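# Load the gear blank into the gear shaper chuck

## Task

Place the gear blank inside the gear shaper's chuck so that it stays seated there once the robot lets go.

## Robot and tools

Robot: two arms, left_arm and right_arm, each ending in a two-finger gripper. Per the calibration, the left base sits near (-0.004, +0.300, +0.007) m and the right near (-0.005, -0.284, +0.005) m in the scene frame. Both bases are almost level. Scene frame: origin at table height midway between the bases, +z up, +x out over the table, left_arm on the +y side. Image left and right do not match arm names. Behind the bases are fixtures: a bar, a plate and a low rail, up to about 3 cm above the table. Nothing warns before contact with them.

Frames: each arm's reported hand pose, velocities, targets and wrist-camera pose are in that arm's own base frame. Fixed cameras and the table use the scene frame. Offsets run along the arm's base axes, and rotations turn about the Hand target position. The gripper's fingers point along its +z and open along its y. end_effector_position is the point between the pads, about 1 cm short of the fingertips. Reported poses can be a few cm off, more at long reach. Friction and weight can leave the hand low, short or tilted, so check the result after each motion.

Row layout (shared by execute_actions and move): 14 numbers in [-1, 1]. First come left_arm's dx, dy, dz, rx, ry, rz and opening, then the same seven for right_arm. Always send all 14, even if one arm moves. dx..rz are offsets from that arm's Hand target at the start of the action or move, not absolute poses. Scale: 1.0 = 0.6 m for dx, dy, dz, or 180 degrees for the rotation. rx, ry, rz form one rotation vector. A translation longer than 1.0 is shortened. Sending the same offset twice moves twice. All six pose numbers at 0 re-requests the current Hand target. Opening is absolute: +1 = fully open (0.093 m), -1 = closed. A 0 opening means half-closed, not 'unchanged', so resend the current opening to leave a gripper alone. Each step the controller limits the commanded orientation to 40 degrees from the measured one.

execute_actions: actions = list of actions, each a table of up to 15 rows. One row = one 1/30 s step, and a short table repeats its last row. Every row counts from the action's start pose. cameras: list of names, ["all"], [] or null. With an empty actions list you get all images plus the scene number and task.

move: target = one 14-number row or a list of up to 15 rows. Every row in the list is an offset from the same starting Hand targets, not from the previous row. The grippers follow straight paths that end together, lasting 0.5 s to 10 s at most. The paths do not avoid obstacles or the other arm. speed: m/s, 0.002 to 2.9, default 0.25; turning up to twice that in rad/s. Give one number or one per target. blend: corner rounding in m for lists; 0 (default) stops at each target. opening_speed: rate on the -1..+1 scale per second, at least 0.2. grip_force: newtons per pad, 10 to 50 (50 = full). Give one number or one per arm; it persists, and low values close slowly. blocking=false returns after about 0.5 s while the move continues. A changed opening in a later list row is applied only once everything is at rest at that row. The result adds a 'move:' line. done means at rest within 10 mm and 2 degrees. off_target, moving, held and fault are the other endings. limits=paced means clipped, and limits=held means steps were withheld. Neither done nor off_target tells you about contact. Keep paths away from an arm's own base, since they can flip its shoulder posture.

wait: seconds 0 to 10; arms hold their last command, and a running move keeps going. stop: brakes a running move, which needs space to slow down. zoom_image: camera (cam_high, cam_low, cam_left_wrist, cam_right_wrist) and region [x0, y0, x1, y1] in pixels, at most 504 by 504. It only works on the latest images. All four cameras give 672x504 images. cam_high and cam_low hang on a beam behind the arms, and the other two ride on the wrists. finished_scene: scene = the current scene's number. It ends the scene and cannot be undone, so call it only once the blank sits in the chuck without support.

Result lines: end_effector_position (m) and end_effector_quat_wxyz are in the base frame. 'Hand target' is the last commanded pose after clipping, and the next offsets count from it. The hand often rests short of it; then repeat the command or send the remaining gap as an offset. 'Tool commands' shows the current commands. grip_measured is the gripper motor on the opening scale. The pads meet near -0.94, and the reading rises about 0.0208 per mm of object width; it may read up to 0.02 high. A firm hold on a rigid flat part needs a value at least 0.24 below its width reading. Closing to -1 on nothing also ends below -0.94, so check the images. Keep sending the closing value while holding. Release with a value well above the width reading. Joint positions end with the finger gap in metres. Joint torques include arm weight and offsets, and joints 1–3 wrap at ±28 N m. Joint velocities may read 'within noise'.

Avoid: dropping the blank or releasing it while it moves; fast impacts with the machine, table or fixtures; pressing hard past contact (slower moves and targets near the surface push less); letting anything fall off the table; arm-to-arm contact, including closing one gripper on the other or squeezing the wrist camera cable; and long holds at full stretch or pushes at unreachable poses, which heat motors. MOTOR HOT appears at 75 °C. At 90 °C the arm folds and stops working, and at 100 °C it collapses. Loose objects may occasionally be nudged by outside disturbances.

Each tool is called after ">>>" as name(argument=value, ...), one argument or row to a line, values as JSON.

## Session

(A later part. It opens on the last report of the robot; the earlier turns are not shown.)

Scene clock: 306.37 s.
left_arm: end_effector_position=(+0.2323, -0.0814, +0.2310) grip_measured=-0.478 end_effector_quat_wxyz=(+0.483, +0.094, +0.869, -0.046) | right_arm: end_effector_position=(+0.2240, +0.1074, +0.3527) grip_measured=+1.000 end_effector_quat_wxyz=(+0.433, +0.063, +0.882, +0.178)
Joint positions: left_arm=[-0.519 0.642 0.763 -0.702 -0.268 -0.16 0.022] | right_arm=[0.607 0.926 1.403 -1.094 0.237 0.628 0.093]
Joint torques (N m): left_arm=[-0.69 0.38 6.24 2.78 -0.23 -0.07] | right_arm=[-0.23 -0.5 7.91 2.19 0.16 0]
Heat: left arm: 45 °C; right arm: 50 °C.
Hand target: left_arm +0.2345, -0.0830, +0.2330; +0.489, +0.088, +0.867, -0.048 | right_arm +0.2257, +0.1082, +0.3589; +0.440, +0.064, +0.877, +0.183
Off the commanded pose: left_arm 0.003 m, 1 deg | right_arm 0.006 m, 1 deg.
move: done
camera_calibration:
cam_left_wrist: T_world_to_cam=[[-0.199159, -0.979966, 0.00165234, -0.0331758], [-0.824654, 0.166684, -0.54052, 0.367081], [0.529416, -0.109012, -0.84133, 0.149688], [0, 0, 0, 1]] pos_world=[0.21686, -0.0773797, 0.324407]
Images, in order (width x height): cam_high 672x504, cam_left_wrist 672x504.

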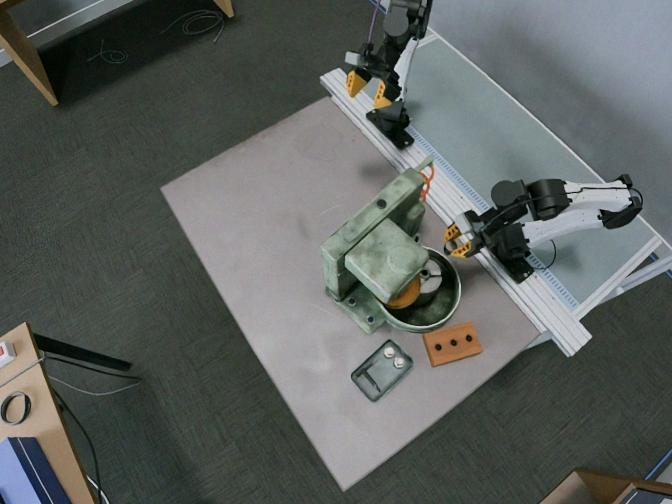

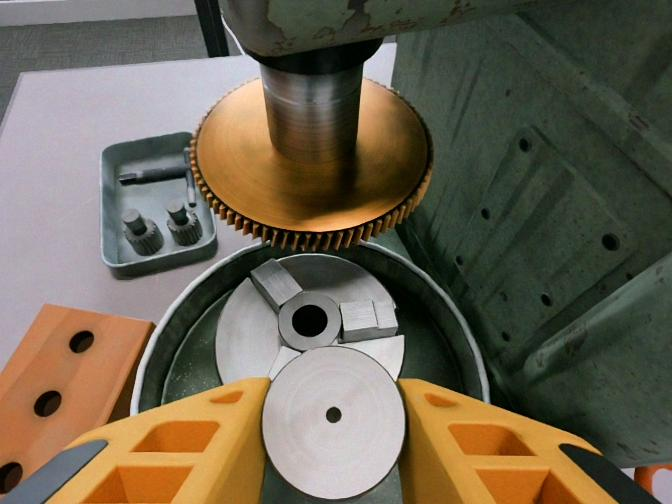

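>>> move(
  target=[0.1,0.0003,-0.012,-0.0024,-0.0111,0,-0.62,0,0,0,0,0,0,1],
  speed=0.15,
  cameras=["cam_left_wrist","cam_high"],
)

Scene clock: 327.80 s.
left_arm: end_effector_position=(+0.2896, -0.0812, +0.2221) grip_measured=-0.478 end_effector_quat_wxyz=(+0.492, +0.084, +0.865, -0.046) | right_arm: end_effector_position=(+0.2240, +0.1074, +0.3527) grip_measured=+1.000 end_effector_quat_wxyz=(+0.433, +0.063, +0.882, +0.178)
Joint positions: left_arm=[-0.35 0.841 0.745 -0.446 -0.136 -0.079 0.022] | right_arm=[0.607 0.926 1.403 -1.094 0.237 0.628 0.093]
Joint torques (N m): left_arm=[0.77 -1.21 6.17 3.1 0.02 0.12] | right_arm=[-0.24 -0.51 7.94 2.19 0.15 0]
Heat: left arm: 44 °C; right arm: 50 °C.
Hand target: left_arm +0.2945, -0.0829, +0.2259; +0.504, +0.087, +0.858, -0.050 | right_arm +0.2257, +0.1082, +0.3589; +0.440, +0.064, +0.877, +0.183
Off the commanded pose: left_arm 0.006 m, 2 deg | right_arm 0.006 m, 1 deg.
move: done
camera_calibration:
cam_left_wrist: T_world_to_cam=[[-0.18312, -0.983038, 0.0102007, -0.0282442], [-0.816924, 0.146387, -0.557859, 0.409425], [0.546903, -0.110488, -0.829873, 0.104198], [0, 0, 0, 1]] pos_world=[0.272311, -0.0761871, 0.315161]
Images, in order (width x height): cam_high 672x504, cam_left_wrist 672x504.

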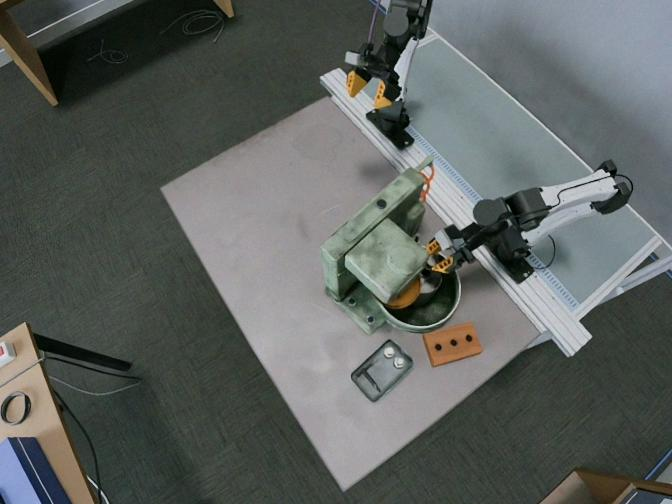

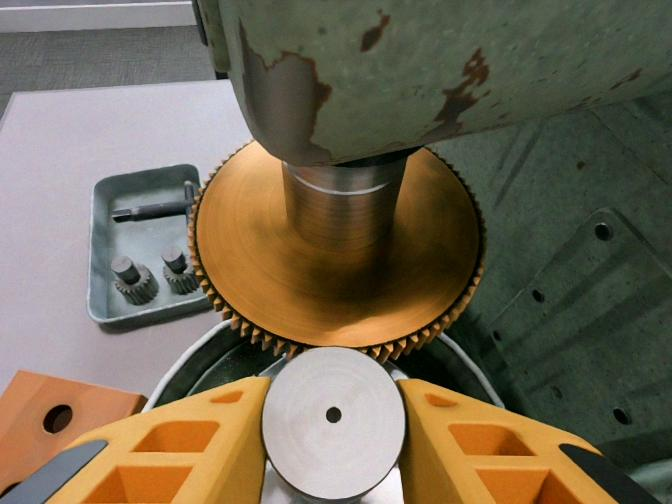

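>>> move(
  target=[0.0055,0.0,-0.023,-0.0012,-0.0055,0,-0.62,0,0,0,0,0,0,1],
  speed=0.08,
  cameras=["cam_left_wrist"],
)

Scene clock: 338.43 s.
left_arm: end_effector_position=(+0.2934, -0.0814, +0.2075) grip_measured=-0.478 end_effector_quat_wxyz=(+0.498, +0.084, +0.862, -0.047) | right_arm: end_effector_position=(+0.2240, +0.1074, +0.3527) grip_measured=+1.000 end_effector_quat_wxyz=(+0.433, +0.063, +0.882, +0.178)
Joint positions: left_arm=[-0.344 0.841 0.674 -0.361 -0.132 -0.074 0.022] | right_arm=[0.607 0.926 1.403 -1.094 0.237 0.628 0.093]
Joint torques (N m): left_arm=[0.75 -1.51 6.19 3.14 0.02 0.14] | right_arm=[-0.21 -0.51 7.91 2.19 0.16 0]
Heat: left arm: 47 °C; right arm: 50 °C.
Hand target: left_arm +0.2978, -0.0828, +0.2120; +0.512, +0.087, +0.853, -0.051 | right_arm +0.2257, +0.1082, +0.3589; +0.440, +0.064, +0.877, +0.183
Off the commanded pose: left_arm 0.007 m, 2 deg | right_arm 0.006 m, 1 deg.
move: done
camera_calibration:
cam_left_wrist: T_world_to_cam=[[-0.183267, -0.983008, 0.010459, -0.0276502], [-0.808984, 0.144761, -0.569728, 0.404462], [0.558533, -0.112873, -0.821767, 0.0845886], [0, 0, 0, 1]] pos_world=[0.27489, -0.0761829, 0.300235]
Images, in order (width x height): cam_left_wrist 672x504.

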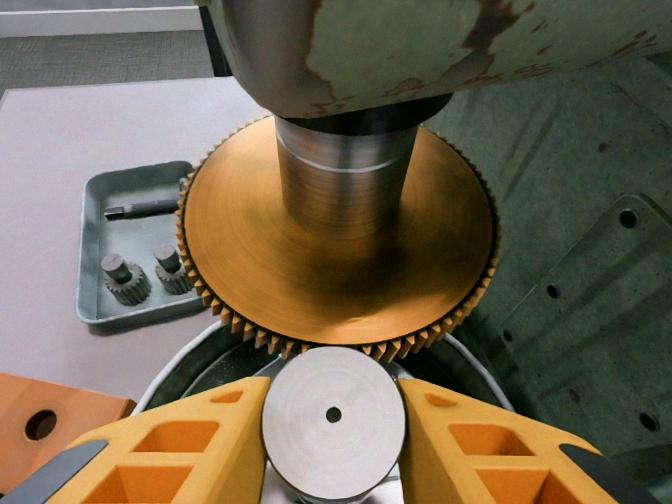

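>>> zoom_image(
  camera="cam_left_wrist",
  region=[240, 320, 440, 504],
)

>>> move(
  target=[0.0,0.0,-0.014,0,0,0,-0.62,0,0,0,0,0,0,1],
  speed=0.05,
  cameras=["cam_left_wrist"],
)

Scaled by 2.520 from the camera's 672x504 image, which has a finer 960x720 frame.

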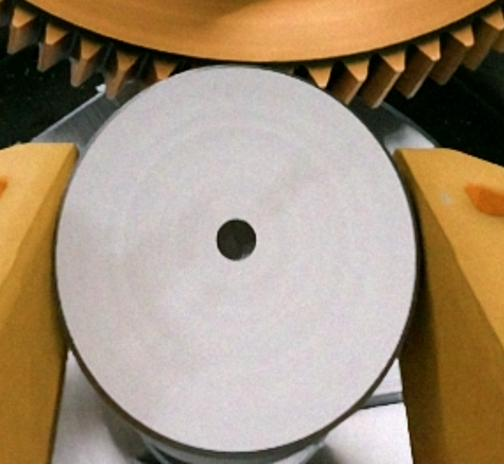

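Scene clock: 344.77 s.
left_arm: end_effector_position=(+0.2936, -0.0815, +0.1985) grip_measured=-0.478 end_effector_quat_wxyz=(+0.497, +0.084, +0.862, -0.047) | right_arm: end_effector_position=(+0.2240, +0.1074, +0.3527) grip_measured=+1.000 end_effector_quat_wxyz=(+0.433, +0.063, +0.882, +0.178)
Joint positions: left_arm=[-0.344 0.841 0.641 -0.33 -0.132 -0.074 0.022] | right_arm=[0.607 0.926 1.403 -1.094 0.237 0.628 0.093]
Joint torques (N m): left_arm=[0.68 -1.77 6.24 3.13 0.01 0.13] | right_arm=[-0.23 -0.5 7.91 2.19 0.15 0]
Heat: left arm: 47 °C; right arm: 50 °C.
Hand target: left_arm +0.2978, -0.0828, +0.2036; +0.512, +0.087, +0.853, -0.051 | right_arm +0.2257, +0.1082, +0.3589; +0.440, +0.064, +0.877, +0.183
Off the commanded pose: left_arm 0.007 m, 2 deg | right_arm 0.006 m, 1 deg.
move: done
camera_calibration:
cam_left_wrist: T_world_to_cam=[[-0.183321, -0.983001, 0.0100913, -0.0274602], [-0.81021, 0.145267, -0.567853, 0.399565], [0.556735, -0.112275, -0.823068, 0.0779617], [0, 0, 0, 1]] pos_world=[0.275294, -0.0762839, 0.291339]
Images, in order (width x height): cam_left_wrist 672x504.

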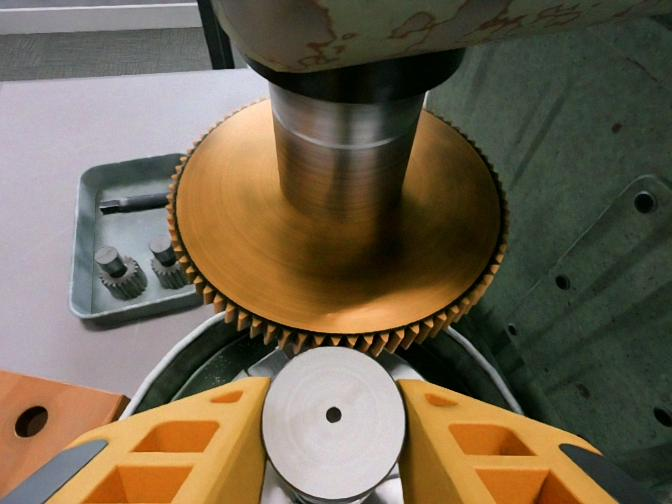

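>>> move(
  target=[0.0,0.0,-0.010,0,0,0,-0.62,0,0,0,0,0,0,1],
  speed=0.03,
)

>>> move(
  target=[0.0,0.0,-0.006,0,0,0,-0.62,0,0,0,0,0,0,1],
  speed=0.03,
  cameras=["cam_left_wrist"],
)

Scene clock: 349.47 s.
left_arm: end_effector_position=(+0.2938, -0.0815, +0.1926) grip_measured=-0.478 end_effector_quat_wxyz=(+0.497, +0.084, +0.862, -0.047) | right_arm: end_effector_position=(+0.2240, +0.1074, +0.3527) grip_measured=+1.000 end_effector_quat_wxyz=(+0.433, +0.063, +0.882, +0.178)
Joint positions: left_arm=[-0.344 0.841 0.617 -0.306 -0.132 -0.074 0.022] | right_arm=[0.607 0.926 1.403 -1.094 0.237 0.628 0.093]
Joint torques (N m): left_arm=[0.69 -1.76 6.19 3.12 0.02 0.15] | right_arm=[-0.23 -0.5 7.92 2.19 0.15 0]
Heat: left arm: 48 °C; right arm: 50 °C.
Hand target: left_arm +0.2978, -0.0828, +0.1977; +0.512, +0.087, +0.853, -0.051 | right_arm +0.2257, +0.1082, +0.3589; +0.440, +0.064, +0.877, +0.183
Off the commanded pose: left_arm 0.007 m, 2 deg | right_arm 0.006 m, 1 deg.
move: done

Scene clock: 350.37 s.
left_arm: end_effector_position=(+0.2938, -0.0815, +0.1890) grip_measured=-0.478 end_effector_quat_wxyz=(+0.497, +0.084, +0.862, -0.047) | right_arm: end_effector_position=(+0.2240, +0.1074, +0.3527) grip_measured=+1.000 end_effector_quat_wxyz=(+0.433, +0.063, +0.882, +0.178)
Joint positions: left_arm=[-0.344 0.841 0.603 -0.292 -0.132 -0.074 0.022] | right_arm=[0.607 0.926 1.403 -1.094 0.237 0.628 0.093]
Joint torques (N m): left_arm=[0.69 -1.76 6.15 3.15 0.02 0.12] | right_arm=[-0.21 -0.51 7.91 2.2 0.16 -0.01]
Heat: left arm: 48 °C; right arm: 50 °C.
Hand target: left_arm +0.2978, -0.0828, +0.1941; +0.512, +0.087, +0.853, -0.051 | right_arm +0.2257, +0.1082, +0.3589; +0.440, +0.064, +0.877, +0.183
Off the commanded pose: left_arm 0.007 m, 2 deg | right_arm 0.006 m, 1 deg.
move: done
camera_calibration:
cam_left_wrist: T_world_to_cam=[[-0.183321, -0.983001, 0.0100913, -0.0274259], [-0.81021, 0.145267, -0.567853, 0.394347], [0.556735, -0.112275, -0.823068, 0.07002], [0, 0, 0, 1]] pos_world=[0.275494, -0.0763839, 0.281839]
Images, in order (width x height): cam_left_wrist 672x504.

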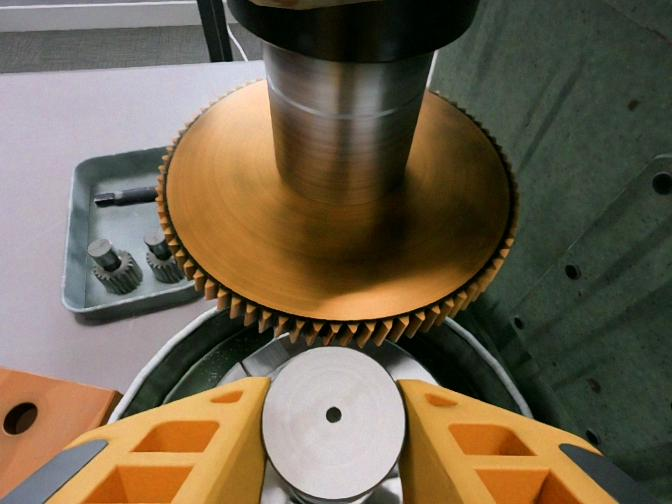

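>>> move(
  target=[0.0,0.0,-0.010,0,0,0,-0.62,0,0,0,0,0,0,1],
  speed=0.03,
  cameras=["cam_left_wrist"],
)

Scene clock: 353.90 s.
left_arm: end_effector_position=(+0.2938, -0.0815, +0.1831) grip_measured=-0.478 end_effector_quat_wxyz=(+0.497, +0.084, +0.862, -0.047) | right_arm: end_effector_position=(+0.2240, +0.1074, +0.3527) grip_measured=+1.000 end_effector_quat_wxyz=(+0.433, +0.063, +0.882, +0.178)
Joint positions: left_arm=[-0.344 0.841 0.579 -0.268 -0.132 -0.074 0.022] | right_arm=[0.607 0.926 1.403 -1.094 0.237 0.628 0.093]
Joint torques (N m): left_arm=[0.7 -1.74 6.2 3.13 0.03 0.14] | right_arm=[-0.21 -0.5 7.92 2.2 0.16 0]
Heat: left arm: 48 °C; right arm: 50 °C.
Hand target: left_arm +0.2978, -0.0827, +0.1880; +0.512, +0.087, +0.853, -0.051 | right_arm +0.2257, +0.1082, +0.3589; +0.440, +0.064, +0.877, +0.183
Off the commanded pose: left_arm 0.007 m, 2 deg | right_arm 0.006 m, 1 deg.
move: done
camera_calibration:
cam_left_wrist: T_world_to_cam=[[-0.183298, -0.983005, 0.0101617, -0.0274106], [-0.810014, 0.145168, -0.568158, 0.390937], [0.557027, -0.112373, -0.822857, 0.065073], [0, 0, 0, 1]] pos_world=[0.275393, -0.0763837, 0.275938]
Images, in order (width x height): cam_left_wrist 672x504.

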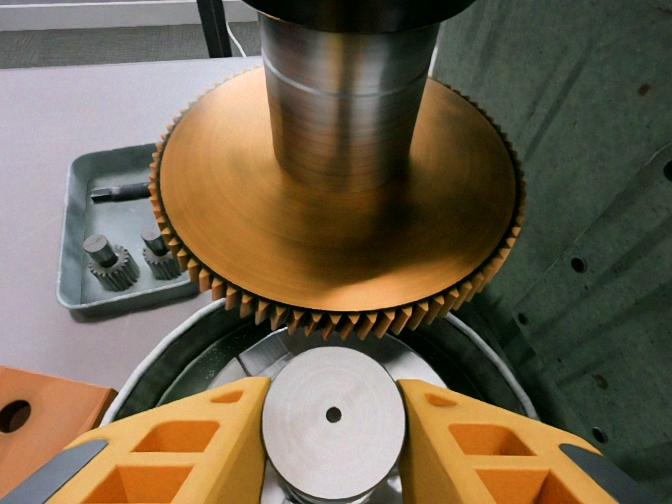

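>>> move(
  target=[0.0,0.0,-0.016,0,0,0,-0.62,0,0,0,0,0,0,1],
  speed=0.03,
  cameras=["cam_left_wrist"],
)

Scene clock: 357.10 s.
left_arm: end_effector_position=(+0.2958, -0.0822, +0.1825) grip_measured=-0.478 end_effector_quat_wxyz=(+0.509, +0.082, +0.855, -0.050) | right_arm: end_effector_position=(+0.2240, +0.1074, +0.3527) grip_measured=+1.000 end_effector_quat_wxyz=(+0.433, +0.063, +0.882, +0.178)
Joint positions: left_arm=[-0.344 0.836 0.552 -0.218 -0.132 -0.073 0.022] | right_arm=[0.607 0.926 1.403 -1.094 0.237 0.628 0.093]
Joint torques (N m): left_arm=[0.76 -0.96 5.27 3.05 0.02 0.13] | right_arm=[-0.24 -0.51 7.91 2.19 0.15 0.01]
Heat: left arm: 48 °C; right arm: 50 °C.
Hand target: left_arm +0.2978, -0.0827, +0.1784; +0.512, +0.087, +0.853, -0.051 | right_arm +0.2257, +0.1082, +0.3589; +0.440, +0.064, +0.877, +0.183
Off the commanded pose: left_arm 0.005 m, 1 deg | right_arm 0.006 m, 1 deg.
move: done
camera_calibration:
cam_left_wrist: T_world_to_cam=[[-0.183969, -0.982834, 0.0138544, -0.0281668], [-0.794689, 0.140427, -0.590551, 0.391569], [0.578468, -0.119653, -0.806882, 0.053481], [0, 0, 0, 1]] pos_world=[0.275056, -0.0762709, 0.274784]
Images, in order (width x height): cam_left_wrist 672x504.

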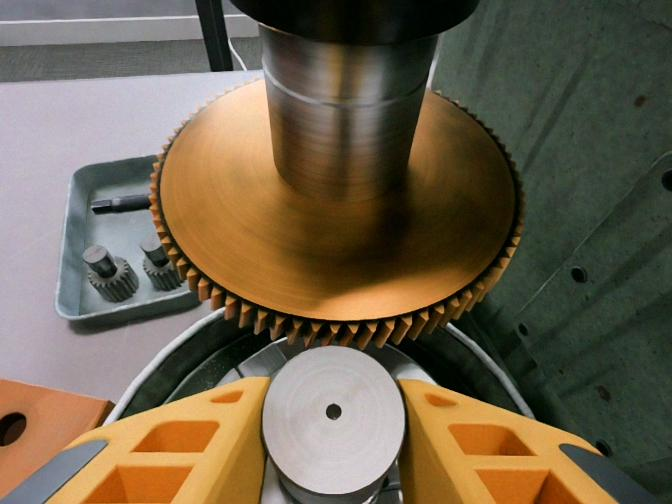

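>>> zoom_image(
  camera="cam_left_wrist",
  region=[240, 440, 430, 504],
)

>>> zoom_image(
  camera="cam_left_wrist",
  region=[200, 310, 460, 420],
)

Scaled by 2.653 from the camera's 672x504 image, which has a finer 960x720 frame.

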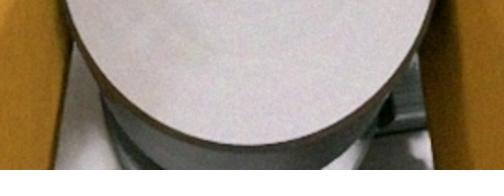

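Scaled by 1.938 from the camera's 672x504 image, which has a finer 960x720 frame.

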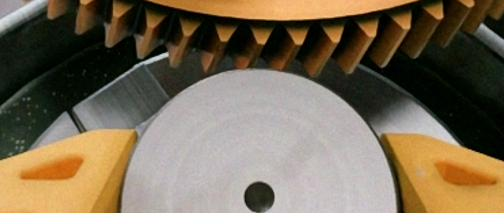

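>>> move(
  target=[
    [0.0,0.0,0.024,0,0,0,-0.62,0,0,0,0,0,0,1],
    [0.008,0.0,0.024,0,0,0,-0.62,0,0,0,0,0,0,1],
  ],
  speed=0.04,
  cameras=["cam_left_wrist"],
)

Scene clock: 384.60 s.
left_arm: end_effector_position=(+0.2962, -0.0807, +0.1810) grip_measured=-0.478 end_effector_quat_wxyz=(+0.501, +0.083, +0.860, -0.047) | right_arm: end_effector_position=(+0.2240, +0.1074, +0.3527) grip_measured=+1.000 end_effector_quat_wxyz=(+0.433, +0.063, +0.882, +0.178)
Joint positions: left_arm=[-0.335 0.847 0.567 -0.241 -0.126 -0.07 0.022] | right_arm=[0.607 0.926 1.403 -1.094 0.237 0.628 0.093]
Joint torques (N m): left_arm=[0.83 -0.49 9.42 2.79 0.08 0.15] | right_arm=[-0.25 -0.5 7.91 2.19 0.16 0]
Heat: left arm: 50 °C; right arm: 51 °C.
Hand target: left_arm +0.3026, -0.0829, +0.1929; +0.512, +0.087, +0.853, -0.051 | right_arm +0.2257, +0.1082, +0.3589; +0.440, +0.064, +0.877, +0.183
Off the commanded pose: left_arm 0.014 m, 2 deg | right_arm 0.006 m, 1 deg.
move: off_target (left_arm)
camera_calibration:
cam_left_wrist: T_world_to_cam=[[-0.181833, -0.983268, 0.010963, -0.0266237], [-0.806116, 0.14267, -0.574302, 0.391381], [0.563129, -0.113265, -0.81857, 0.059447], [0, 0, 0, 1]] pos_world=[0.277181, -0.0752832, 0.273724]
Images, in order (width x height): cam_left_wrist 672x504.

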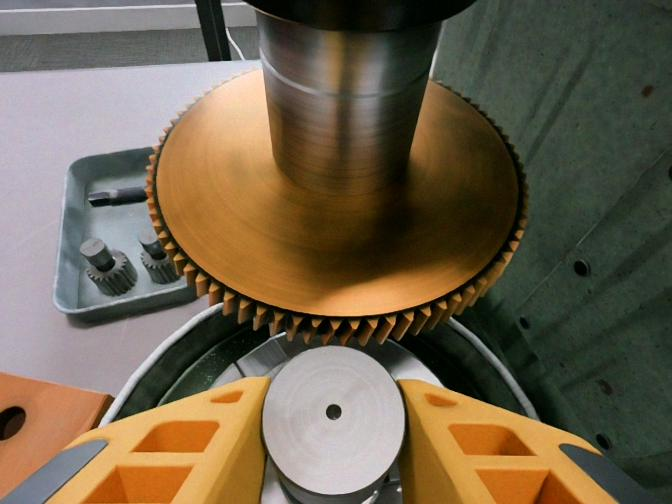

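>>> move(
  target=[
    [0.0,0.0,0.012,0,0,0,-0.62,0,0,0,0,0,0,1],
  ],
  speed=0.04,
)

Scene clock: 391.00 s.
left_arm: end_effector_position=(+0.2960, -0.0814, +0.1814) grip_measured=-0.478 end_effector_quat_wxyz=(+0.494, +0.085, +0.864, -0.047) | right_arm: end_effector_position=(+0.2240, +0.1074, +0.3527) grip_measured=+1.000 end_effector_quat_wxyz=(+0.433, +0.063, +0.882, +0.178)
Joint positions: left_arm=[-0.335 0.856 0.583 -0.264 -0.122 -0.07 0.022] | right_arm=[0.607 0.926 1.403 -1.094 0.237 0.628 0.093]
Joint torques (N m): left_arm=[0.8 -1.52 10.26 2.69 -0.01 0.16] | right_arm=[-0.24 -0.51 7.91 2.19 0.16 0]
Heat: left arm: 50 °C; right arm: 51 °C.
Hand target: left_arm +0.3025, -0.0829, +0.2000; +0.512, +0.087, +0.853, -0.051 | right_arm +0.2257, +0.1082, +0.3589; +0.440, +0.064, +0.877, +0.183
Off the commanded pose: left_arm 0.020 m, 2 deg | right_arm 0.006 m, 1 deg.
move: off_target (left_arm)

>>> move(
  target=[
    [0.0,0.0,0.015,0,0,0,-0.62,0,0,0,0,0,0,1],
  ],
  speed=0.04,
  cameras=["cam_left_wrist"],
)

Scene clock: 396.93 s.
left_arm: end_effector_position=(+0.2954, -0.0819, +0.1871) grip_measured=-0.478 end_effector_quat_wxyz=(+0.487, +0.087, +0.868, -0.047) | right_arm: end_effector_position=(+0.2240, +0.1074, +0.3527) grip_measured=+1.000 end_effector_quat_wxyz=(+0.433, +0.063, +0.882, +0.178)
Joint positions: left_arm=[-0.335 0.863 0.622 -0.312 -0.118 -0.07 0.022] | right_arm=[0.607 0.926 1.403 -1.094 0.237 0.628 0.093]
Joint torques (N m): left_arm=[0.73 -2.14 10.13 2.83 -0.02 0.14] | right_arm=[-0.24 -0.5 7.91 2.19 0.16 0]
Heat: left arm: 50 °C; right arm: 51 °C.
Hand target: left_arm +0.3026, -0.0829, +0.2090; +0.512, +0.087, +0.853, -0.051 | right_arm +0.2257, +0.1082, +0.3589; +0.440, +0.064, +0.877, +0.183
Off the commanded pose: left_arm 0.023 m, 3 deg | right_arm 0.006 m, 1 deg.
move: off_target (left_arm)
camera_calibration:
cam_left_wrist: T_world_to_cam=[[-0.188977, -0.981933, 0.0097669, -0.0256391], [-0.822648, 0.152875, -0.547613, 0.395121], [0.536226, -0.111521, -0.836675, 0.076206], [0, 0, 0, 1]] pos_world=[0.279336, -0.0770815, 0.280384]
Images, in order (width x height): cam_left_wrist 672x504.

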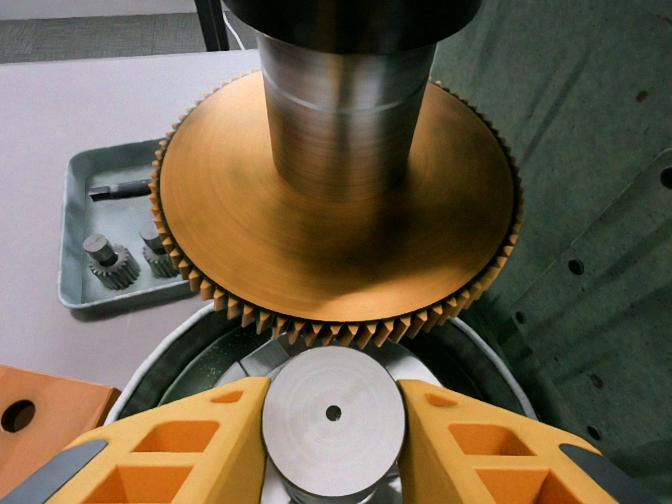

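>>> move(
  target=[
    [0.0,0.0,-0.024,0,0,0,-0.62,0,0,0,0,0,0,1],
  ],
  speed=0.04,
)

Scene clock: 403.50 s.
left_arm: end_effector_position=(+0.2982, -0.0829, +0.1896) grip_measured=-0.478 end_effector_quat_wxyz=(+0.497, +0.085, +0.862, -0.050) | right_arm: end_effector_position=(+0.2240, +0.1074, +0.3527) grip_measured=+1.000 end_effector_quat_wxyz=(+0.433, +0.063, +0.882, +0.178)
Joint positions: left_arm=[-0.335 0.863 0.612 -0.278 -0.118 -0.07 0.022] | right_arm=[0.607 0.926 1.403 -1.094 0.237 0.628 0.093]
Joint torques (N m): left_arm=[0.76 -1.96 6.28 3.13 -0.04 0.12] | right_arm=[-0.21 -0.51 7.91 2.19 0.15 0]
Heat: left arm: 50 °C; right arm: 51 °C.
Hand target: left_arm +0.3026, -0.0829, +0.1947; +0.512, +0.087, +0.853, -0.051 | right_arm +0.2257, +0.1082, +0.3589; +0.440, +0.064, +0.877, +0.183
Off the commanded pose: left_arm 0.007 m, 2 deg | right_arm 0.006 m, 1 deg.
move: done

>>> move(
  target=[
    [0.0,0.004,-0.002,0,0,0,-0.62,0,0,0,0,0,0,1],
  ],
  speed=0.04,
  cameras=["cam_left_wrist"],
)

Scene clock: 407.43 s.
left_arm: end_effector_position=(+0.2990, -0.0793, +0.1875) grip_measured=-0.478 end_effector_quat_wxyz=(+0.496, +0.083, +0.863, -0.047) | right_arm: end_effector_position=(+0.2240, +0.1074, +0.3527) grip_measured=+1.000 end_effector_quat_wxyz=(+0.433, +0.063, +0.882, +0.178)
Joint positions: left_arm=[-0.32 0.863 0.606 -0.273 -0.112 -0.064 0.022] | right_arm=[0.607 0.926 1.403 -1.094 0.237 0.628 0.093]
Joint torques (N m): left_arm=[0.79 -2.22 6.19 3.12 0.02 0.12] | right_arm=[-0.21 -0.51 7.9 2.19 0.15 0]
Heat: left arm: 50 °C; right arm: 51 °C.
Hand target: left_arm +0.3026, -0.0804, +0.1933; +0.512, +0.087, +0.853, -0.051 | right_arm +0.2257, +0.1082, +0.3589; +0.440, +0.064, +0.877, +0.183
Off the commanded pose: left_arm 0.007 m, 2 deg | right_arm 0.006 m, 1 deg.
move: done
camera_calibration:
cam_left_wrist: T_world_to_cam=[[-0.182481, -0.983152, 0.0106205, -0.024556], [-0.81177, 0.144559, -0.565802, 0.397352], [0.554734, -0.111869, -0.824473, 0.067025], [0, 0, 0, 1]] pos_world=[0.280896, -0.0740851, 0.280343]
Images, in order (width x height): cam_left_wrist 672x504.

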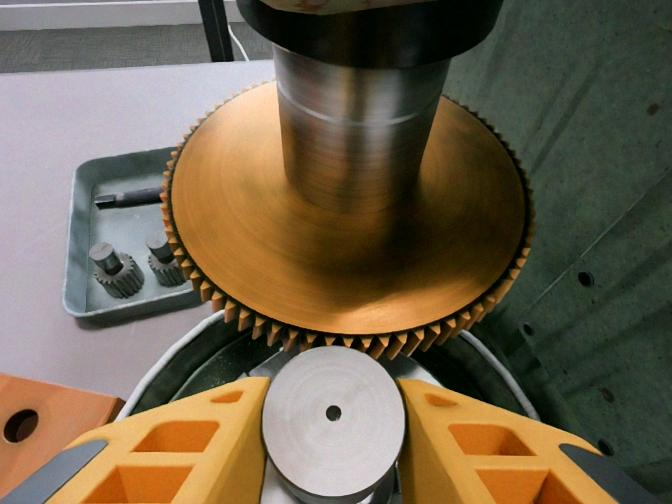

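>>> move(
  target=[
    [-0.0015,-0.003,0.0,0,0,0,-0.62,0,0,0,0,0,0,1],
  ],
  speed=0.04,
)

Scene clock: 413.50 s.
left_arm: end_effector_position=(+0.2990, -0.0793, +0.1875) grip_measured=-0.478 end_effector_quat_wxyz=(+0.496, +0.084, +0.863, -0.047) | right_arm: end_effector_position=(+0.2240, +0.1074, +0.3527) grip_measured=+1.000 end_effector_quat_wxyz=(+0.433, +0.063, +0.882, +0.178)
Joint positions: left_arm=[-0.32 0.863 0.606 -0.273 -0.112 -0.063 0.022] | right_arm=[0.607 0.926 1.403 -1.094 0.237 0.628 0.093]
Joint torques (N m): left_arm=[-0.43 -2.37 6.19 3.09 -0.07 0.09] | right_arm=[-0.21 -0.5 7.91 2.19 0.16 0]
Heat: left arm: 50 °C; right arm: 51 °C.
Hand target: left_arm +0.3017, -0.0822, +0.1933; +0.512, +0.087, +0.853, -0.051 | right_arm +0.2257, +0.1082, +0.3589; +0.440, +0.064, +0.877, +0.183
Off the commanded pose: left_arm 0.007 m, 2 deg | right_arm 0.006 m, 1 deg.
move: done

>>> move(
  target=[
    [-0.001,-0.002,0.0,0,0,0,-0.62,0,0,0,0,0,0,1],
  ],
  speed=0.04,
)

Scene clock: 416.23 s.
left_arm: end_effector_position=(+0.2987, -0.0805, +0.1875) grip_measured=-0.478 end_effector_quat_wxyz=(+0.496, +0.085, +0.863, -0.048) | right_arm: end_effector_position=(+0.2240, +0.1074, +0.3527) grip_measured=+1.000 end_effector_quat_wxyz=(+0.433, +0.063, +0.882, +0.178)
Joint positions: left_arm=[-0.324 0.863 0.606 -0.273 -0.112 -0.063 0.022] | right_arm=[0.607 0.926 1.403 -1.094 0.237 0.628 0.093]
Joint torques (N m): left_arm=[-0.85 -2.47 6.19 3.08 -0.14 0.06] | right_arm=[-0.2 -0.51 7.9 2.19 0.16 0]
Heat: left arm: 50 °C; right arm: 51 °C.
Hand target: left_arm +0.3011, -0.0834, +0.1933; +0.512, +0.087, +0.853, -0.051 | right_arm +0.2257, +0.1082, +0.3589; +0.440, +0.064, +0.877, +0.183
Off the commanded pose: left_arm 0.007 m, 2 deg | right_arm 0.006 m, 1 deg.
move: done

>>> move(
  target=[
    [-0.001,-0.0008,-0.013,0,0,0,-0.62,0,0,0,0,0,0,1],
  ],
  speed=0.03,
  cameras=["cam_left_wrist"],
)

Scene clock: 419.70 s.
left_arm: end_effector_position=(+0.2999, -0.0814, +0.1835) grip_measured=-0.478 end_effector_quat_wxyz=(+0.502, +0.085, +0.859, -0.049) | right_arm: end_effector_position=(+0.2240, +0.1074, +0.3527) grip_measured=+1.000 end_effector_quat_wxyz=(+0.433, +0.063, +0.882, +0.178)
Joint positions: left_arm=[-0.328 0.863 0.578 -0.232 -0.115 -0.063 0.022] | right_arm=[0.607 0.926 1.403 -1.094 0.237 0.628 0.093]
Joint torques (N m): left_arm=[-0.92 -2.39 5.9 2.98 -0.12 0.03] | right_arm=[-0.21 -0.5 7.91 2.19 0.16 0]
Heat: left arm: 50 °C; right arm: 51 °C.
Hand target: left_arm +0.3005, -0.0839, +0.1855; +0.512, +0.087, +0.853, -0.051 | right_arm +0.2257, +0.1082, +0.3589; +0.440, +0.064, +0.877, +0.183
Off the commanded pose: left_arm 0.003 m, 1 deg | right_arm 0.006 m, 1 deg.
move: done
camera_calibration:
cam_left_wrist: T_world_to_cam=[[-0.187307, -0.982243, 0.0107418, -0.0249372], [-0.803136, 0.146838, -0.577417, 0.395922], [0.565587, -0.116781, -0.816379, 0.0578618], [0, 0, 0, 1]] pos_world=[0.280583, -0.0758735, 0.276117]
Images, in order (width x height): cam_left_wrist 672x504.

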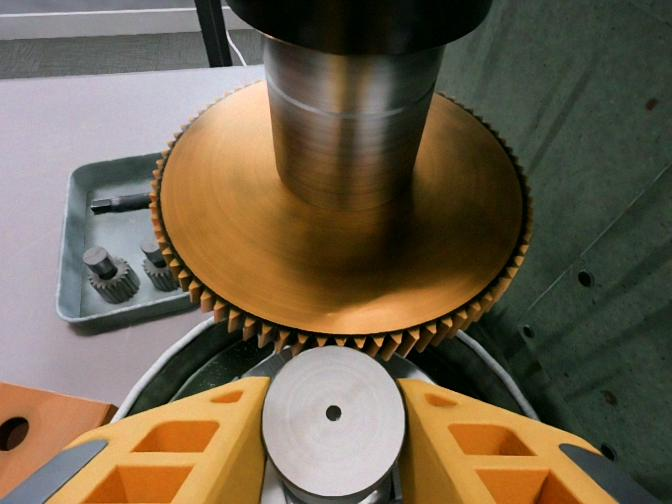

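>>> move(
  target=[
    [-0.004,0,-0.004,0,0,0,-0.62,0,0,0,0,0,0,1],
  ],
  speed=0.03,
)

Scene clock: 431.90 s.
left_arm: end_effector_position=(+0.2997, -0.0816, +0.1833) grip_measured=-0.478 end_effector_quat_wxyz=(+0.507, +0.085, +0.857, -0.048) | right_arm: end_effector_position=(+0.2240, +0.1074, +0.3527) grip_measured=+1.000 end_effector_quat_wxyz=(+0.433, +0.063, +0.882, +0.178)
Joint positions: left_arm=[-0.332 0.857 0.567 -0.217 -0.122 -0.063 0.022] | right_arm=[0.607 0.926 1.403 -1.094 0.237 0.628 0.093]
Joint torques (N m): left_arm=[-0.87 -2.8 5.71 2.83 -0.09 0.02] | right_arm=[-0.23 -0.51 7.91 2.19 0.16 0.01]
Heat: left arm: 49 °C; right arm: 51 °C.
Hand target: left_arm +0.2981, -0.0839, +0.1832; +0.512, +0.087, +0.853, -0.051 | right_arm +0.2257, +0.1082, +0.3589; +0.440, +0.064, +0.877, +0.183
Off the commanded pose: left_arm 0.003 m, 1 deg | right_arm 0.006 m, 1 deg.
move: done

>>> move(
  target=[
    [-0.005,0,-0.002,0,0,0,-0.62,0,0,0,0,0,0,1],
  ],
  speed=0.03,
)

Scene clock: 435.60 s.
left_arm: end_effector_position=(+0.2974, -0.0821, +0.1832) grip_measured=-0.478 end_effector_quat_wxyz=(+0.509, +0.086, +0.855, -0.048) | right_arm: end_effector_position=(+0.2240, +0.1074, +0.3527) grip_measured=+1.000 end_effector_quat_wxyz=(+0.433, +0.063, +0.882, +0.178)
Joint positions: left_arm=[-0.338 0.843 0.557 -0.216 -0.126 -0.063 0.022] | right_arm=[0.607 0.926 1.403 -1.094 0.237 0.628 0.093]
Joint torques (N m): left_arm=[-0.91 -2.7 5.76 2.75 -0.12 -0.02] | right_arm=[-0.23 -0.49 7.91 2.19 0.16 0]
Heat: left arm: 49 °C; right arm: 51 °C.
Hand target: left_arm +0.2951, -0.0839, +0.1821; +0.512, +0.087, +0.853, -0.051 | right_arm +0.2257, +0.1082, +0.3589; +0.440, +0.064, +0.877, +0.183
Off the commanded pose: left_arm 0.003 m, 0 deg | right_arm 0.006 m, 1 deg.
move: done

>>> move(
  target=[
    [0.0,0.001,-0.002,0.0017,0.0081,0,-0.62,0,0,0,0,0,0,1],
  ],
  speed=0.03,
  cameras=["cam_left_wrist"],
)

Scene clock: 438.87 s.
left_arm: end_effector_position=(+0.2972, -0.0821, +0.1830) grip_measured=-0.478 end_effector_quat_wxyz=(+0.509, +0.086, +0.855, -0.048) | right_arm: end_effector_position=(+0.2240, +0.1074, +0.3527) grip_measured=+1.000 end_effector_quat_wxyz=(+0.433, +0.063, +0.882, +0.178)
Joint positions: left_arm=[-0.338 0.843 0.557 -0.217 -0.126 -0.063 0.022] | right_arm=[0.607 0.926 1.403 -1.094 0.237 0.628 0.093]
Joint torques (N m): left_arm=[-0.38 -1.54 7.51 2.36 -0.06 -0.01] | right_arm=[-0.21 -0.51 7.92 2.19 0.16 0]
Heat: left arm: 49 °C; right arm: 51 °C.
Hand target: left_arm +0.2951, -0.0833, +0.1809; +0.501, +0.087, +0.860, -0.050 | right_arm +0.2257, +0.1082, +0.3589; +0.440, +0.064, +0.877, +0.183
Off the commanded pose: left_arm 0.003 m, 1 deg | right_arm 0.006 m, 1 deg.
move: done
camera_calibration:
cam_left_wrist: T_world_to_cam=[[-0.188792, -0.981988, 0.00757884, -0.0250848], [-0.79415, 0.148131, -0.589392, 0.393152], [0.577653, -0.117291, -0.807812, 0.0537041], [0, 0, 0, 1]] pos_world=[0.276463, -0.0765718, 0.275293]
Images, in order (width x height): cam_left_wrist 672x504.

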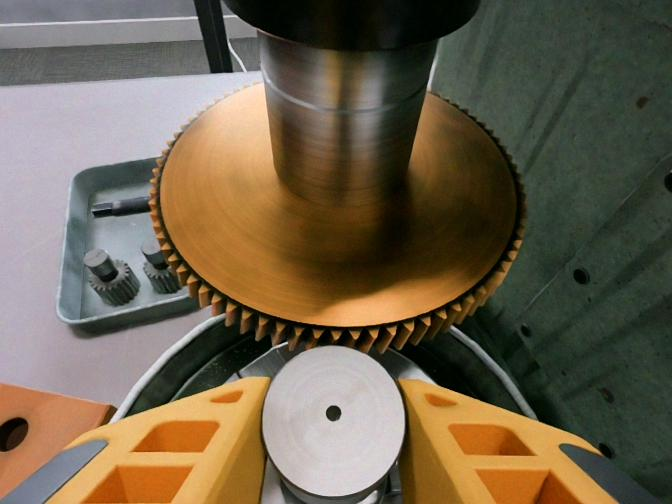

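>>> move(
  target=[
    [0.001,0.0015,0.003,0.0017,0.0081,0,-0.62,0,0,0,0,0,0,1],
  ],
  speed=0.03,
)

Scene clock: 450.33 s.
left_arm: end_effector_position=(+0.2970, -0.0820, +0.1827) grip_measured=-0.478 end_effector_quat_wxyz=(+0.501, +0.087, +0.860, -0.046) | right_arm: end_effector_position=(+0.2240, +0.1074, +0.3527) grip_measured=+1.000 end_effector_quat_wxyz=(+0.433, +0.063, +0.882, +0.178)
Joint positions: left_arm=[-0.338 0.852 0.573 -0.241 -0.126 -0.063 0.022] | right_arm=[0.607 0.926 1.403 -1.094 0.237 0.628 0.093]
Joint torques (N m): left_arm=[0.25 -0.92 9.03 2.15 0.03 -0.03] | right_arm=[-0.21 -0.5 7.91 2.18 0.16 0]
Heat: left arm: 49 °C; right arm: 52 °C.
Hand target: left_arm +0.2957, -0.0824, +0.1826; +0.489, +0.088, +0.866, -0.048 | right_arm +0.2257, +0.1082, +0.3589; +0.440, +0.064, +0.877, +0.183
Off the commanded pose: left_arm 0.001 m, 2 deg | right_arm 0.006 m, 1 deg.
move: done

>>> move(
  target=[
    [0.0,0.0,-0.012,-0.0,-0.00,0,-0.62,0,0,0,0,0,0,1],
  ],
  speed=0.03,
)

Scene clock: 455.03 s.
left_arm: end_effector_position=(+0.2970, -0.0820, +0.1828) grip_measured=-0.478 end_effector_quat_wxyz=(+0.502, +0.087, +0.859, -0.046) | right_arm: end_effector_position=(+0.2240, +0.1074, +0.3527) grip_measured=+1.000 end_effector_quat_wxyz=(+0.433, +0.063, +0.882, +0.178)
Joint positions: left_arm=[-0.338 0.852 0.573 -0.241 -0.126 -0.063 0.022] | right_arm=[0.607 0.926 1.403 -1.094 0.237 0.628 0.093]
Joint torques (N m): left_arm=[0.32 -0.75 6.72 2.49 0.01 -0.04] | right_arm=[-0.23 -0.51 7.91 2.2 0.15 0]
Heat: left arm: 49 °C; right arm: 52 °C.
Hand target: left_arm +0.2957, -0.0824, +0.1753; +0.489, +0.088, +0.866, -0.048 | right_arm +0.2257, +0.1082, +0.3589; +0.440, +0.064, +0.877, +0.183
Off the commanded pose: left_arm 0.008 m, 2 deg | right_arm 0.006 m, 1 deg.
move: done

>>> move(
  target=[
    [-0.003,0.004,0.004,0,0,0,-0.62,0,0,0,0,0,0,1],
  ],
  speed=0.03,
)

Scene clock: 459.63 s.
left_arm: end_effector_position=(+0.2973, -0.0811, +0.1827) grip_measured=-0.478 end_effector_quat_wxyz=(+0.501, +0.086, +0.860, -0.048) | right_arm: end_effector_position=(+0.2240, +0.1074, +0.3527) grip_measured=+1.000 end_effector_quat_wxyz=(+0.433, +0.063, +0.882, +0.178)
Joint positions: left_arm=[-0.332 0.852 0.573 -0.241 -0.12 -0.063 0.022] | right_arm=[0.607 0.926 1.403 -1.094 0.237 0.628 0.093]
Joint torques (N m): left_arm=[0.79 -1.89 7.15 2.28 0.06 0.04] | right_arm=[-0.23 -0.53 7.91 2.18 0.16 0]
Heat: left arm: 49 °C; right arm: 52 °C.
Hand target: left_arm +0.2939, -0.0800, +0.1777; +0.489, +0.088, +0.866, -0.048 | right_arm +0.2257, +0.1082, +0.3589; +0.440, +0.064, +0.877, +0.183
Off the commanded pose: left_arm 0.006 m, 2 deg | right_arm 0.006 m, 1 deg.
move: done

>>> move(
  target=[
    [-0.004,0.001,0,0,0,0,-0.62,0,0,0,0,0,0,1],
  ],
  speed=0.03,
)

Scene clock: 461.77 s.
left_arm: end_effector_position=(+0.2962, -0.0809, +0.1828) grip_measured=-0.478 end_effector_quat_wxyz=(+0.501, +0.086, +0.860, -0.048) | right_arm: end_effector_position=(+0.2240, +0.1074, +0.3527) grip_measured=+1.000 end_effector_quat_wxyz=(+0.433, +0.063, +0.882, +0.178)
Joint positions: left_arm=[-0.332 0.847 0.573 -0.247 -0.119 -0.063 0.022] | right_arm=[0.607 0.926 1.403 -1.094 0.237 0.628 0.093]
Joint torques (N m): left_arm=[0.61 -2.52 6.76 2.24 0.02 0.02] | right_arm=[-0.23 -0.51 7.9 2.19 0.15 0]
Heat: left arm: 49 °C; right arm: 52 °C.
Hand target: left_arm +0.2915, -0.0794, +0.1778; +0.489, +0.088, +0.866, -0.048 | right_arm +0.2257, +0.1082, +0.3589; +0.440, +0.064, +0.877, +0.183
Off the commanded pose: left_arm 0.007 m, 2 deg | right_arm 0.006 m, 1 deg.
move: done

>>> move(
  target=[
    [-0.003,0.0,0,0,0,0,-0.62,0,0,0,0,0,0,1],
  ],
  speed=0.03,
)

>>> move(
  target=[
    [-0.003,0.0,0,0,0,0,-0.62,0,0,0,0,0,0,1],
  ],
  speed=0.03,
  cameras=["cam_left_wrist"],
)

Scene clock: 465.60 s.
left_arm: end_effector_position=(+0.2943, -0.0807, +0.1821) grip_measured=-0.478 end_effector_quat_wxyz=(+0.498, +0.087, +0.861, -0.048) | right_arm: end_effector_position=(+0.2240, +0.1074, +0.3527) grip_measured=+1.000 end_effector_quat_wxyz=(+0.433, +0.063, +0.882, +0.178)
Joint positions: left_arm=[-0.332 0.84 0.573 -0.259 -0.117 -0.063 0.022] | right_arm=[0.607 0.926 1.403 -1.094 0.237 0.628 0.093]
Joint torques (N m): left_arm=[0.29 -2.74 6.57 2.29 -0.01 0.01] | right_arm=[-0.23 -0.49 7.92 2.19 0.16 0]
Heat: left arm: 49 °C; right arm: 52 °C.
Hand target: left_arm +0.2897, -0.0794, +0.1778; +0.489, +0.088, +0.866, -0.048 | right_arm +0.2257, +0.1082, +0.3589; +0.440, +0.064, +0.877, +0.183
Off the commanded pose: left_arm 0.006 m, 1 deg | right_arm 0.006 m, 1 deg.
move: done

Scene clock: 466.40 s.
left_arm: end_effector_position=(+0.2924, -0.0801, +0.1827) grip_measured=-0.478 end_effector_quat_wxyz=(+0.498, +0.087, +0.862, -0.048) | right_arm: end_effector_position=(+0.2240, +0.1074, +0.3527) grip_measured=+1.000 end_effector_quat_wxyz=(+0.433, +0.063, +0.882, +0.178)
Joint positions: left_arm=[-0.332 0.83 0.573 -0.27 -0.116 -0.063 0.022] | right_arm=[0.607 0.926 1.403 -1.094 0.237 0.628 0.093]
Joint torques (N m): left_arm=[-0.08 -2.48 6.35 2.37 -0.07 -0.01] | right_arm=[-0.23 -0.51 7.92 2.19 0.15 -0.01]
Heat: left arm: 49 °C; right arm: 52 °C.
Hand target: left_arm +0.2879, -0.0794, +0.1778; +0.489, +0.088, +0.866, -0.048 | right_arm +0.2257, +0.1082, +0.3589; +0.440, +0.064, +0.877, +0.183
Off the commanded pose: left_arm 0.007 m, 1 deg | right_arm 0.006 m, 1 deg.
move: done
camera_calibration:
cam_left_wrist: T_world_to_cam=[[-0.191045, -0.98154, 0.00904162, -0.0236539], [-0.80813, 0.152051, -0.56904, 0.389525], [0.55716, -0.116019, -0.82226, 0.0652698], [0, 0, 0, 1]] pos_world=[0.273902, -0.0748724, 0.275538]
Images, in order (width x height): cam_left_wrist 672x504.

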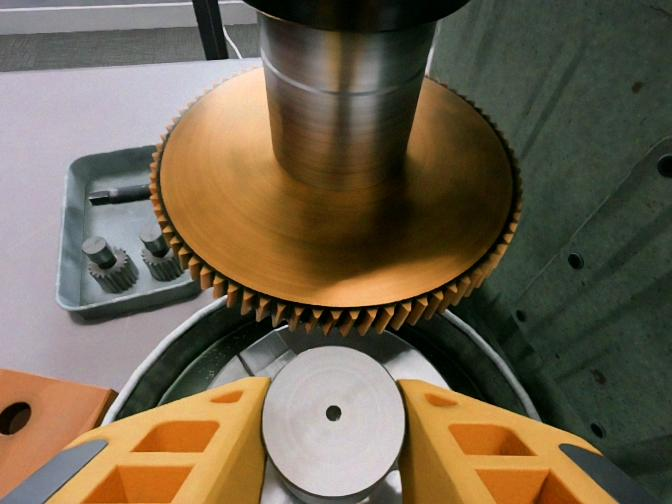

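>>> zoom_image(
  camera="cam_left_wrist",
  region=[250, 460, 420, 504],
)

Scaled by 2.965 from the camera's 672x504 image, which has a finer 960x720 frame.

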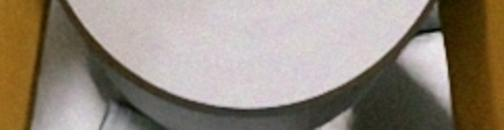

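>>> move(
  target=[
    [0.004,-0.006,0.008,0,0,0,-0.62,0,0,0,0,0,0,1],
    [0.0105,-0.0065,0.004,0,0,0,-0.62,0,0,0,0,0,0,1],
  ],
  speed=0.03,
)

Scene clock: 500.30 s.
left_arm: end_effector_position=(+0.2944, -0.0822, +0.1812) grip_measured=-0.478 end_effector_quat_wxyz=(+0.497, +0.089, +0.862, -0.047) | right_arm: end_effector_position=(+0.2240, +0.1074, +0.3527) grip_measured=+1.000 end_effector_quat_wxyz=(+0.433, +0.063, +0.882, +0.178)
Joint positions: left_arm=[-0.34 0.845 0.573 -0.258 -0.122 -0.063 0.022] | right_arm=[0.607 0.926 1.403 -1.094 0.237 0.628 0.093]
Joint torques (N m): left_arm=[-0.29 -0.66 8.13 2.41 -0.08 -0.06] | right_arm=[-0.24 -0.5 7.92 2.2 0.16 0]
Heat: left arm: 48 °C; right arm: 52 °C.
Hand target: left_arm +0.2942, -0.0833, +0.1802; +0.489, +0.088, +0.866, -0.048 | right_arm +0.2257, +0.1082, +0.3589; +0.440, +0.064, +0.877, +0.183
Off the commanded pose: left_arm 0.001 m, 1 deg | right_arm 0.006 m, 1 deg.
move: done

>>> move(
  target=[
    [0.003,-0.003,-0.004,0,0,0,-0.62,0,0,0,0,0,0,1],
  ],
  speed=0.03,
)

Scene clock: 502.80 s.
left_arm: end_effector_position=(+0.2949, -0.0822, +0.1800) grip_measured=-0.478 end_effector_quat_wxyz=(+0.496, +0.089, +0.863, -0.047) | right_arm: end_effector_position=(+0.2240, +0.1074, +0.3527) grip_measured=+1.000 end_effector_quat_wxyz=(+0.433, +0.063, +0.882, +0.178)
Joint positions: left_arm=[-0.34 0.85 0.573 -0.256 -0.123 -0.063 0.022] | right_arm=[0.607 0.926 1.403 -1.094 0.237 0.628 0.093]
Joint torques (N m): left_arm=[-0.88 -0.12 7.65 2.56 -0.13 -0.07] | right_arm=[-0.23 -0.53 7.92 2.19 0.16 0]
Heat: left arm: 48 °C; right arm: 52 °C.
Hand target: left_arm +0.2960, -0.0850, +0.1778; +0.489, +0.088, +0.866, -0.048 | right_arm +0.2257, +0.1082, +0.3589; +0.440, +0.064, +0.877, +0.183
Off the commanded pose: left_arm 0.004 m, 1 deg | right_arm 0.006 m, 1 deg.
move: done

>>> move(
  target=[
    [0.002,-0.002,-0.01,0,0,0,-0.62,0,0,0,0,0,0,1],
  ],
  speed=0.03,
  cameras=["cam_left_wrist"],
)

Scene clock: 507.10 s.
left_arm: end_effector_position=(+0.2953, -0.0827, +0.1795) grip_measured=-0.478 end_effector_quat_wxyz=(+0.496, +0.090, +0.863, -0.044) | right_arm: end_effector_position=(+0.2240, +0.1074, +0.3527) grip_measured=+1.000 end_effector_quat_wxyz=(+0.433, +0.063, +0.882, +0.178)
Joint positions: left_arm=[-0.345 0.854 0.573 -0.254 -0.132 -0.063 0.022] | right_arm=[0.607 0.926 1.403 -1.094 0.237 0.628 0.093]
Joint velocities: left_arm=[within noise] | right_arm=[-0.007 0.007 -0.007 0.007 -0.183 -0.037 0]
Joint torques (N m): left_arm=[-0.79 0.32 5.9 2.86 -0.09 -0.11] | right_arm=[-0.23 -0.53 7.91 2.19 0.16 0]
Heat: left arm: 48 °C; right arm: 52 °C.
Hand target: left_arm +0.2972, -0.0864, +0.1718; +0.489, +0.088, +0.866, -0.048 | right_arm +0.2257, +0.1082, +0.3589; +0.440, +0.064, +0.877, +0.183
Off the commanded pose: left_arm 0.009 m, 1 deg | right_arm 0.006 m, 1 deg.
move: done
camera_calibration:
cam_left_wrist: T_world_to_cam=[[-0.190609, -0.981666, -0.000233586, -0.0240299], [-0.810488, 0.157506, -0.564182, 0.390816], [0.553875, -0.107349, -0.825651, 0.0629466], [0, 0, 0, 1]] pos_world=[0.277307, -0.0783879, 0.272458]
Images, in order (width x height): cam_left_wrist 672x504.

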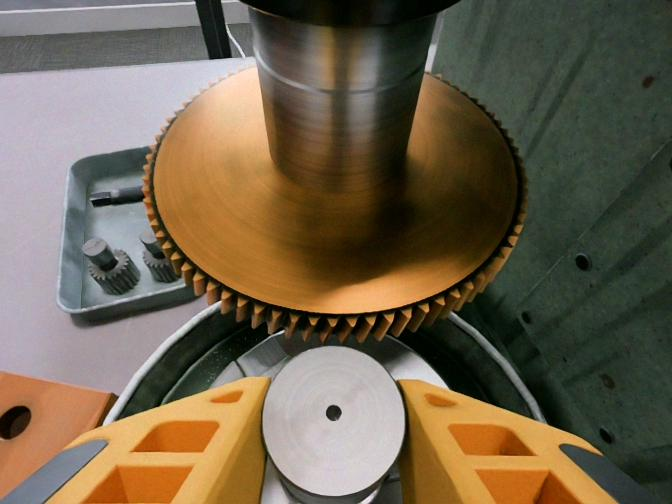

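>>> move(
  target=[
    [0.0,0.002,-0.012,-0.0012,-0.0055,0,-0.62,0,0,0,0,0,0,1],
  ],
  speed=0.03,
)

Scene clock: 518.40 s.
left_arm: end_effector_position=(+0.2961, -0.0828, +0.1782) grip_measured=-0.478 end_effector_quat_wxyz=(+0.506, +0.088, +0.857, -0.046) | right_arm: end_effector_position=(+0.2240, +0.1074, +0.3527) grip_measured=+1.000 end_effector_quat_wxyz=(+0.433, +0.063, +0.882, +0.178)
Joint positions: left_arm=[-0.345 0.844 0.544 -0.209 -0.133 -0.063 0.022] | right_arm=[0.607 0.926 1.403 -1.094 0.237 0.628 0.093]
Joint torques (N m): left_arm=[-0.27 0.38 4.51 3.02 -0.03 -0.05] | right_arm=[-0.21 -0.51 7.91 2.19 0.15 0]
Heat: left arm: 48 °C; right arm: 52 °C.
Hand target: left_arm +0.2972, -0.0852, +0.1647; +0.497, +0.088, +0.862, -0.049 | right_arm +0.2257, +0.1082, +0.3589; +0.440, +0.064, +0.877, +0.183
Off the commanded pose: left_arm 0.014 m, 1 deg | right_arm 0.006 m, 1 deg.
move: off_target (left_arm)

>>> move(
  target=[
    [-0.001,-0.001,-0.004,0.0012,0.0055,0,-0.62,0,0,0,0,0,0,1],
    [0.001,0.003,-0.004,0.0012,0.0055,0,-0.62,0,0,0,0,0,0,1],
  ],
  speed=0.03,
)

Scene clock: 521.53 s.
left_arm: end_effector_position=(+0.2962, -0.0827, +0.1782) grip_measured=-0.479 end_effector_quat_wxyz=(+0.506, +0.088, +0.857, -0.046) | right_arm: end_effector_position=(+0.2240, +0.1074, +0.3527) grip_measured=+1.000 end_effector_quat_wxyz=(+0.433, +0.063, +0.882, +0.178)
Joint positions: left_arm=[-0.345 0.844 0.544 -0.209 -0.134 -0.063 0.022] | right_arm=[0.607 0.926 1.403 -1.094 0.237 0.628 0.093]
Joint torques (N m): left_arm=[1.01 1.13 5.05 2.84 0.07 0] | right_arm=[-0.23 -0.5 7.91 2.19 0.16 0]
Heat: left arm: 48 °C; right arm: 52 °C.
Hand target: left_arm +0.2978, -0.0833, +0.1623; +0.490, +0.088, +0.866, -0.048 | right_arm +0.2257, +0.1082, +0.3589; +0.440, +0.064, +0.877, +0.183
Off the commanded pose: left_arm 0.016 m, 2 deg | right_arm 0.006 m, 1 deg.
move: off_target (left_arm)

>>> move(
  target=[
    [0.0,-0.0025,-0.008,0,0,0,-0.62,0,0,0,0,0,0,1],
    [0.005,-0.0025,-0.01,0,0,0,-0.62,0,0,0,0,0,0,1],
    [-0.005,-0.0025,-0.012,0,0,0,-0.62,0,0,0,0,0,0,1],
    [0,-0.0025,-0.012,0,0,0,-0.62,0,0,0,0,0,0,1],
  ],
  speed=0.03,
  blend=[0.002,0.001,0.001,0],
)

Scene clock: 529.77 s.
left_arm: end_effector_position=(+0.2969, -0.0827, +0.1777) grip_measured=-0.479 end_effector_quat_wxyz=(+0.512, +0.086, +0.853, -0.047) | right_arm: end_effector_position=(+0.2240, +0.1074, +0.3527) grip_measured=+1.000 end_effector_quat_wxyz=(+0.433, +0.063, +0.882, +0.178)
Joint positions: left_arm=[-0.345 0.841 0.53 -0.185 -0.135 -0.063 0.022] | right_arm=[0.607 0.926 1.403 -1.094 0.237 0.628 0.093]
Joint torques (N m): left_arm=[0.12 1.8 4.19 2.86 0.04 -0.06] | right_arm=[-0.23 -0.51 7.91 2.19 0.15 0]
Heat: left arm: 48 °C; right arm: 52 °C.
Hand target: left_arm +0.2978, -0.0849, +0.1551; +0.489, +0.088, +0.866, -0.048 | right_arm +0.2257, +0.1082, +0.3589; +0.440, +0.064, +0.877, +0.183
Off the commanded pose: left_arm 0.023 m, 3 deg | right_arm 0.006 m, 1 deg.
move: off_target (left_arm); blend cut to 0.0016 m at target 1

>>> move(
  target=[
    [-0.001,-0.004,0.012,0,0,0,-0.62,0,0,0,0,0,0,1],
    [-0.001,-0.008,0.008,0,0,0,-0.62,0,0,0,0,0,0,1],
  ],
  speed=0.03,
)

Scene clock: 541.00 s.
left_arm: end_effector_position=(+0.2968, -0.0833, +0.1777) grip_measured=-0.479 end_effector_quat_wxyz=(+0.513, +0.085, +0.853, -0.040) | right_arm: end_effector_position=(+0.2240, +0.1074, +0.3527) grip_measured=+1.000 end_effector_quat_wxyz=(+0.433, +0.063, +0.882, +0.178)
Joint positions: left_arm=[-0.361 0.843 0.53 -0.183 -0.161 -0.065 0.022] | right_arm=[0.607 0.926 1.403 -1.094 0.237 0.628 0.093]
Joint torques (N m): left_arm=[-1.06 2.18 5.89 2.65 0.06 -0.16] | right_arm=[-0.23 -0.51 7.9 2.19 0.15 0]
Heat: left arm: 49 °C; right arm: 52 °C.
Hand target: left_arm +0.2972, -0.0896, +0.1599; +0.489, +0.088, +0.866, -0.048 | right_arm +0.2257, +0.1082, +0.3589; +0.440, +0.064, +0.877, +0.183
Off the commanded pose: left_arm 0.019 m, 3 deg | right_arm 0.006 m, 1 deg.
move: off_target (left_arm)

>>> move(
  target=[
    [-0.001,0.0085,0.042,-0.0012,-0.0055,0,-0.62,0,0,0,0,0,0,1],
  ],
  speed=0.04,
  cameras=["cam_left_wrist"],
)

Scene clock: 549.47 s.
left_arm: end_effector_position=(+0.2963, -0.0830, +0.1804) grip_measured=-0.479 end_effector_quat_wxyz=(+0.503, +0.087, +0.859, -0.042) | right_arm: end_effector_position=(+0.2240, +0.1074, +0.3527) grip_measured=+1.000 end_effector_quat_wxyz=(+0.433, +0.063, +0.882, +0.178)
Joint positions: left_arm=[-0.353 0.851 0.562 -0.231 -0.147 -0.065 0.022] | right_arm=[0.607 0.926 1.403 -1.094 0.237 0.628 0.093]
Joint velocities: left_arm=[within noise] | right_arm=[-0.007 -0.017 0.002 0.007 -0.154 0.022 0]
Joint torques (N m): left_arm=[0.69 -1.13 9.44 2.24 0.1 -0.02] | right_arm=[-0.23 -0.49 7.92 2.18 0.16 0]
Heat: left arm: 49 °C; right arm: 52 °C.
Hand target: left_arm +0.2966, -0.0845, +0.1852; +0.497, +0.088, +0.862, -0.049 | right_arm +0.2257, +0.1082, +0.3589; +0.440, +0.064, +0.877, +0.183
Off the commanded pose: left_arm 0.005 m, 1 deg | right_arm 0.006 m, 1 deg.
move: done
camera_calibration:
cam_left_wrist: T_world_to_cam=[[-0.184638, -0.982802, -0.00305354, -0.0255055], [-0.802242, 0.15251, -0.57719, 0.391592], [0.567729, -0.104121, -0.816604, 0.0575388], [0, 0, 0, 1]] pos_world=[0.276776, -0.0787974, 0.272931]
Images, in order (width x height): cam_left_wrist 672x504.

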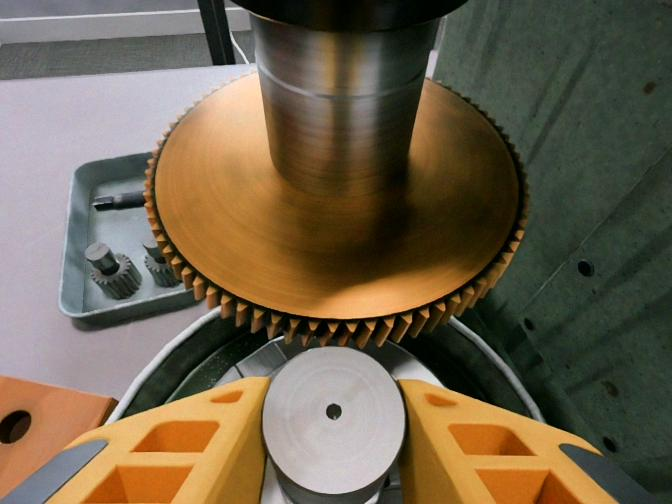

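>>> zoom_image(
  camera="cam_left_wrist",
  region=[255, 425, 415, 504],
)

Scaled by 3.150 from the camera's 672x504 image, which has a finer 960x720 frame.

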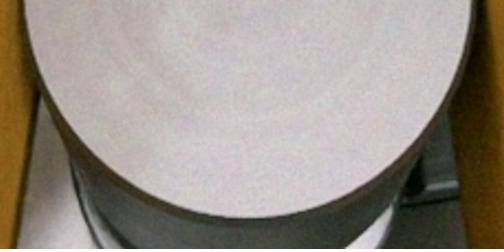

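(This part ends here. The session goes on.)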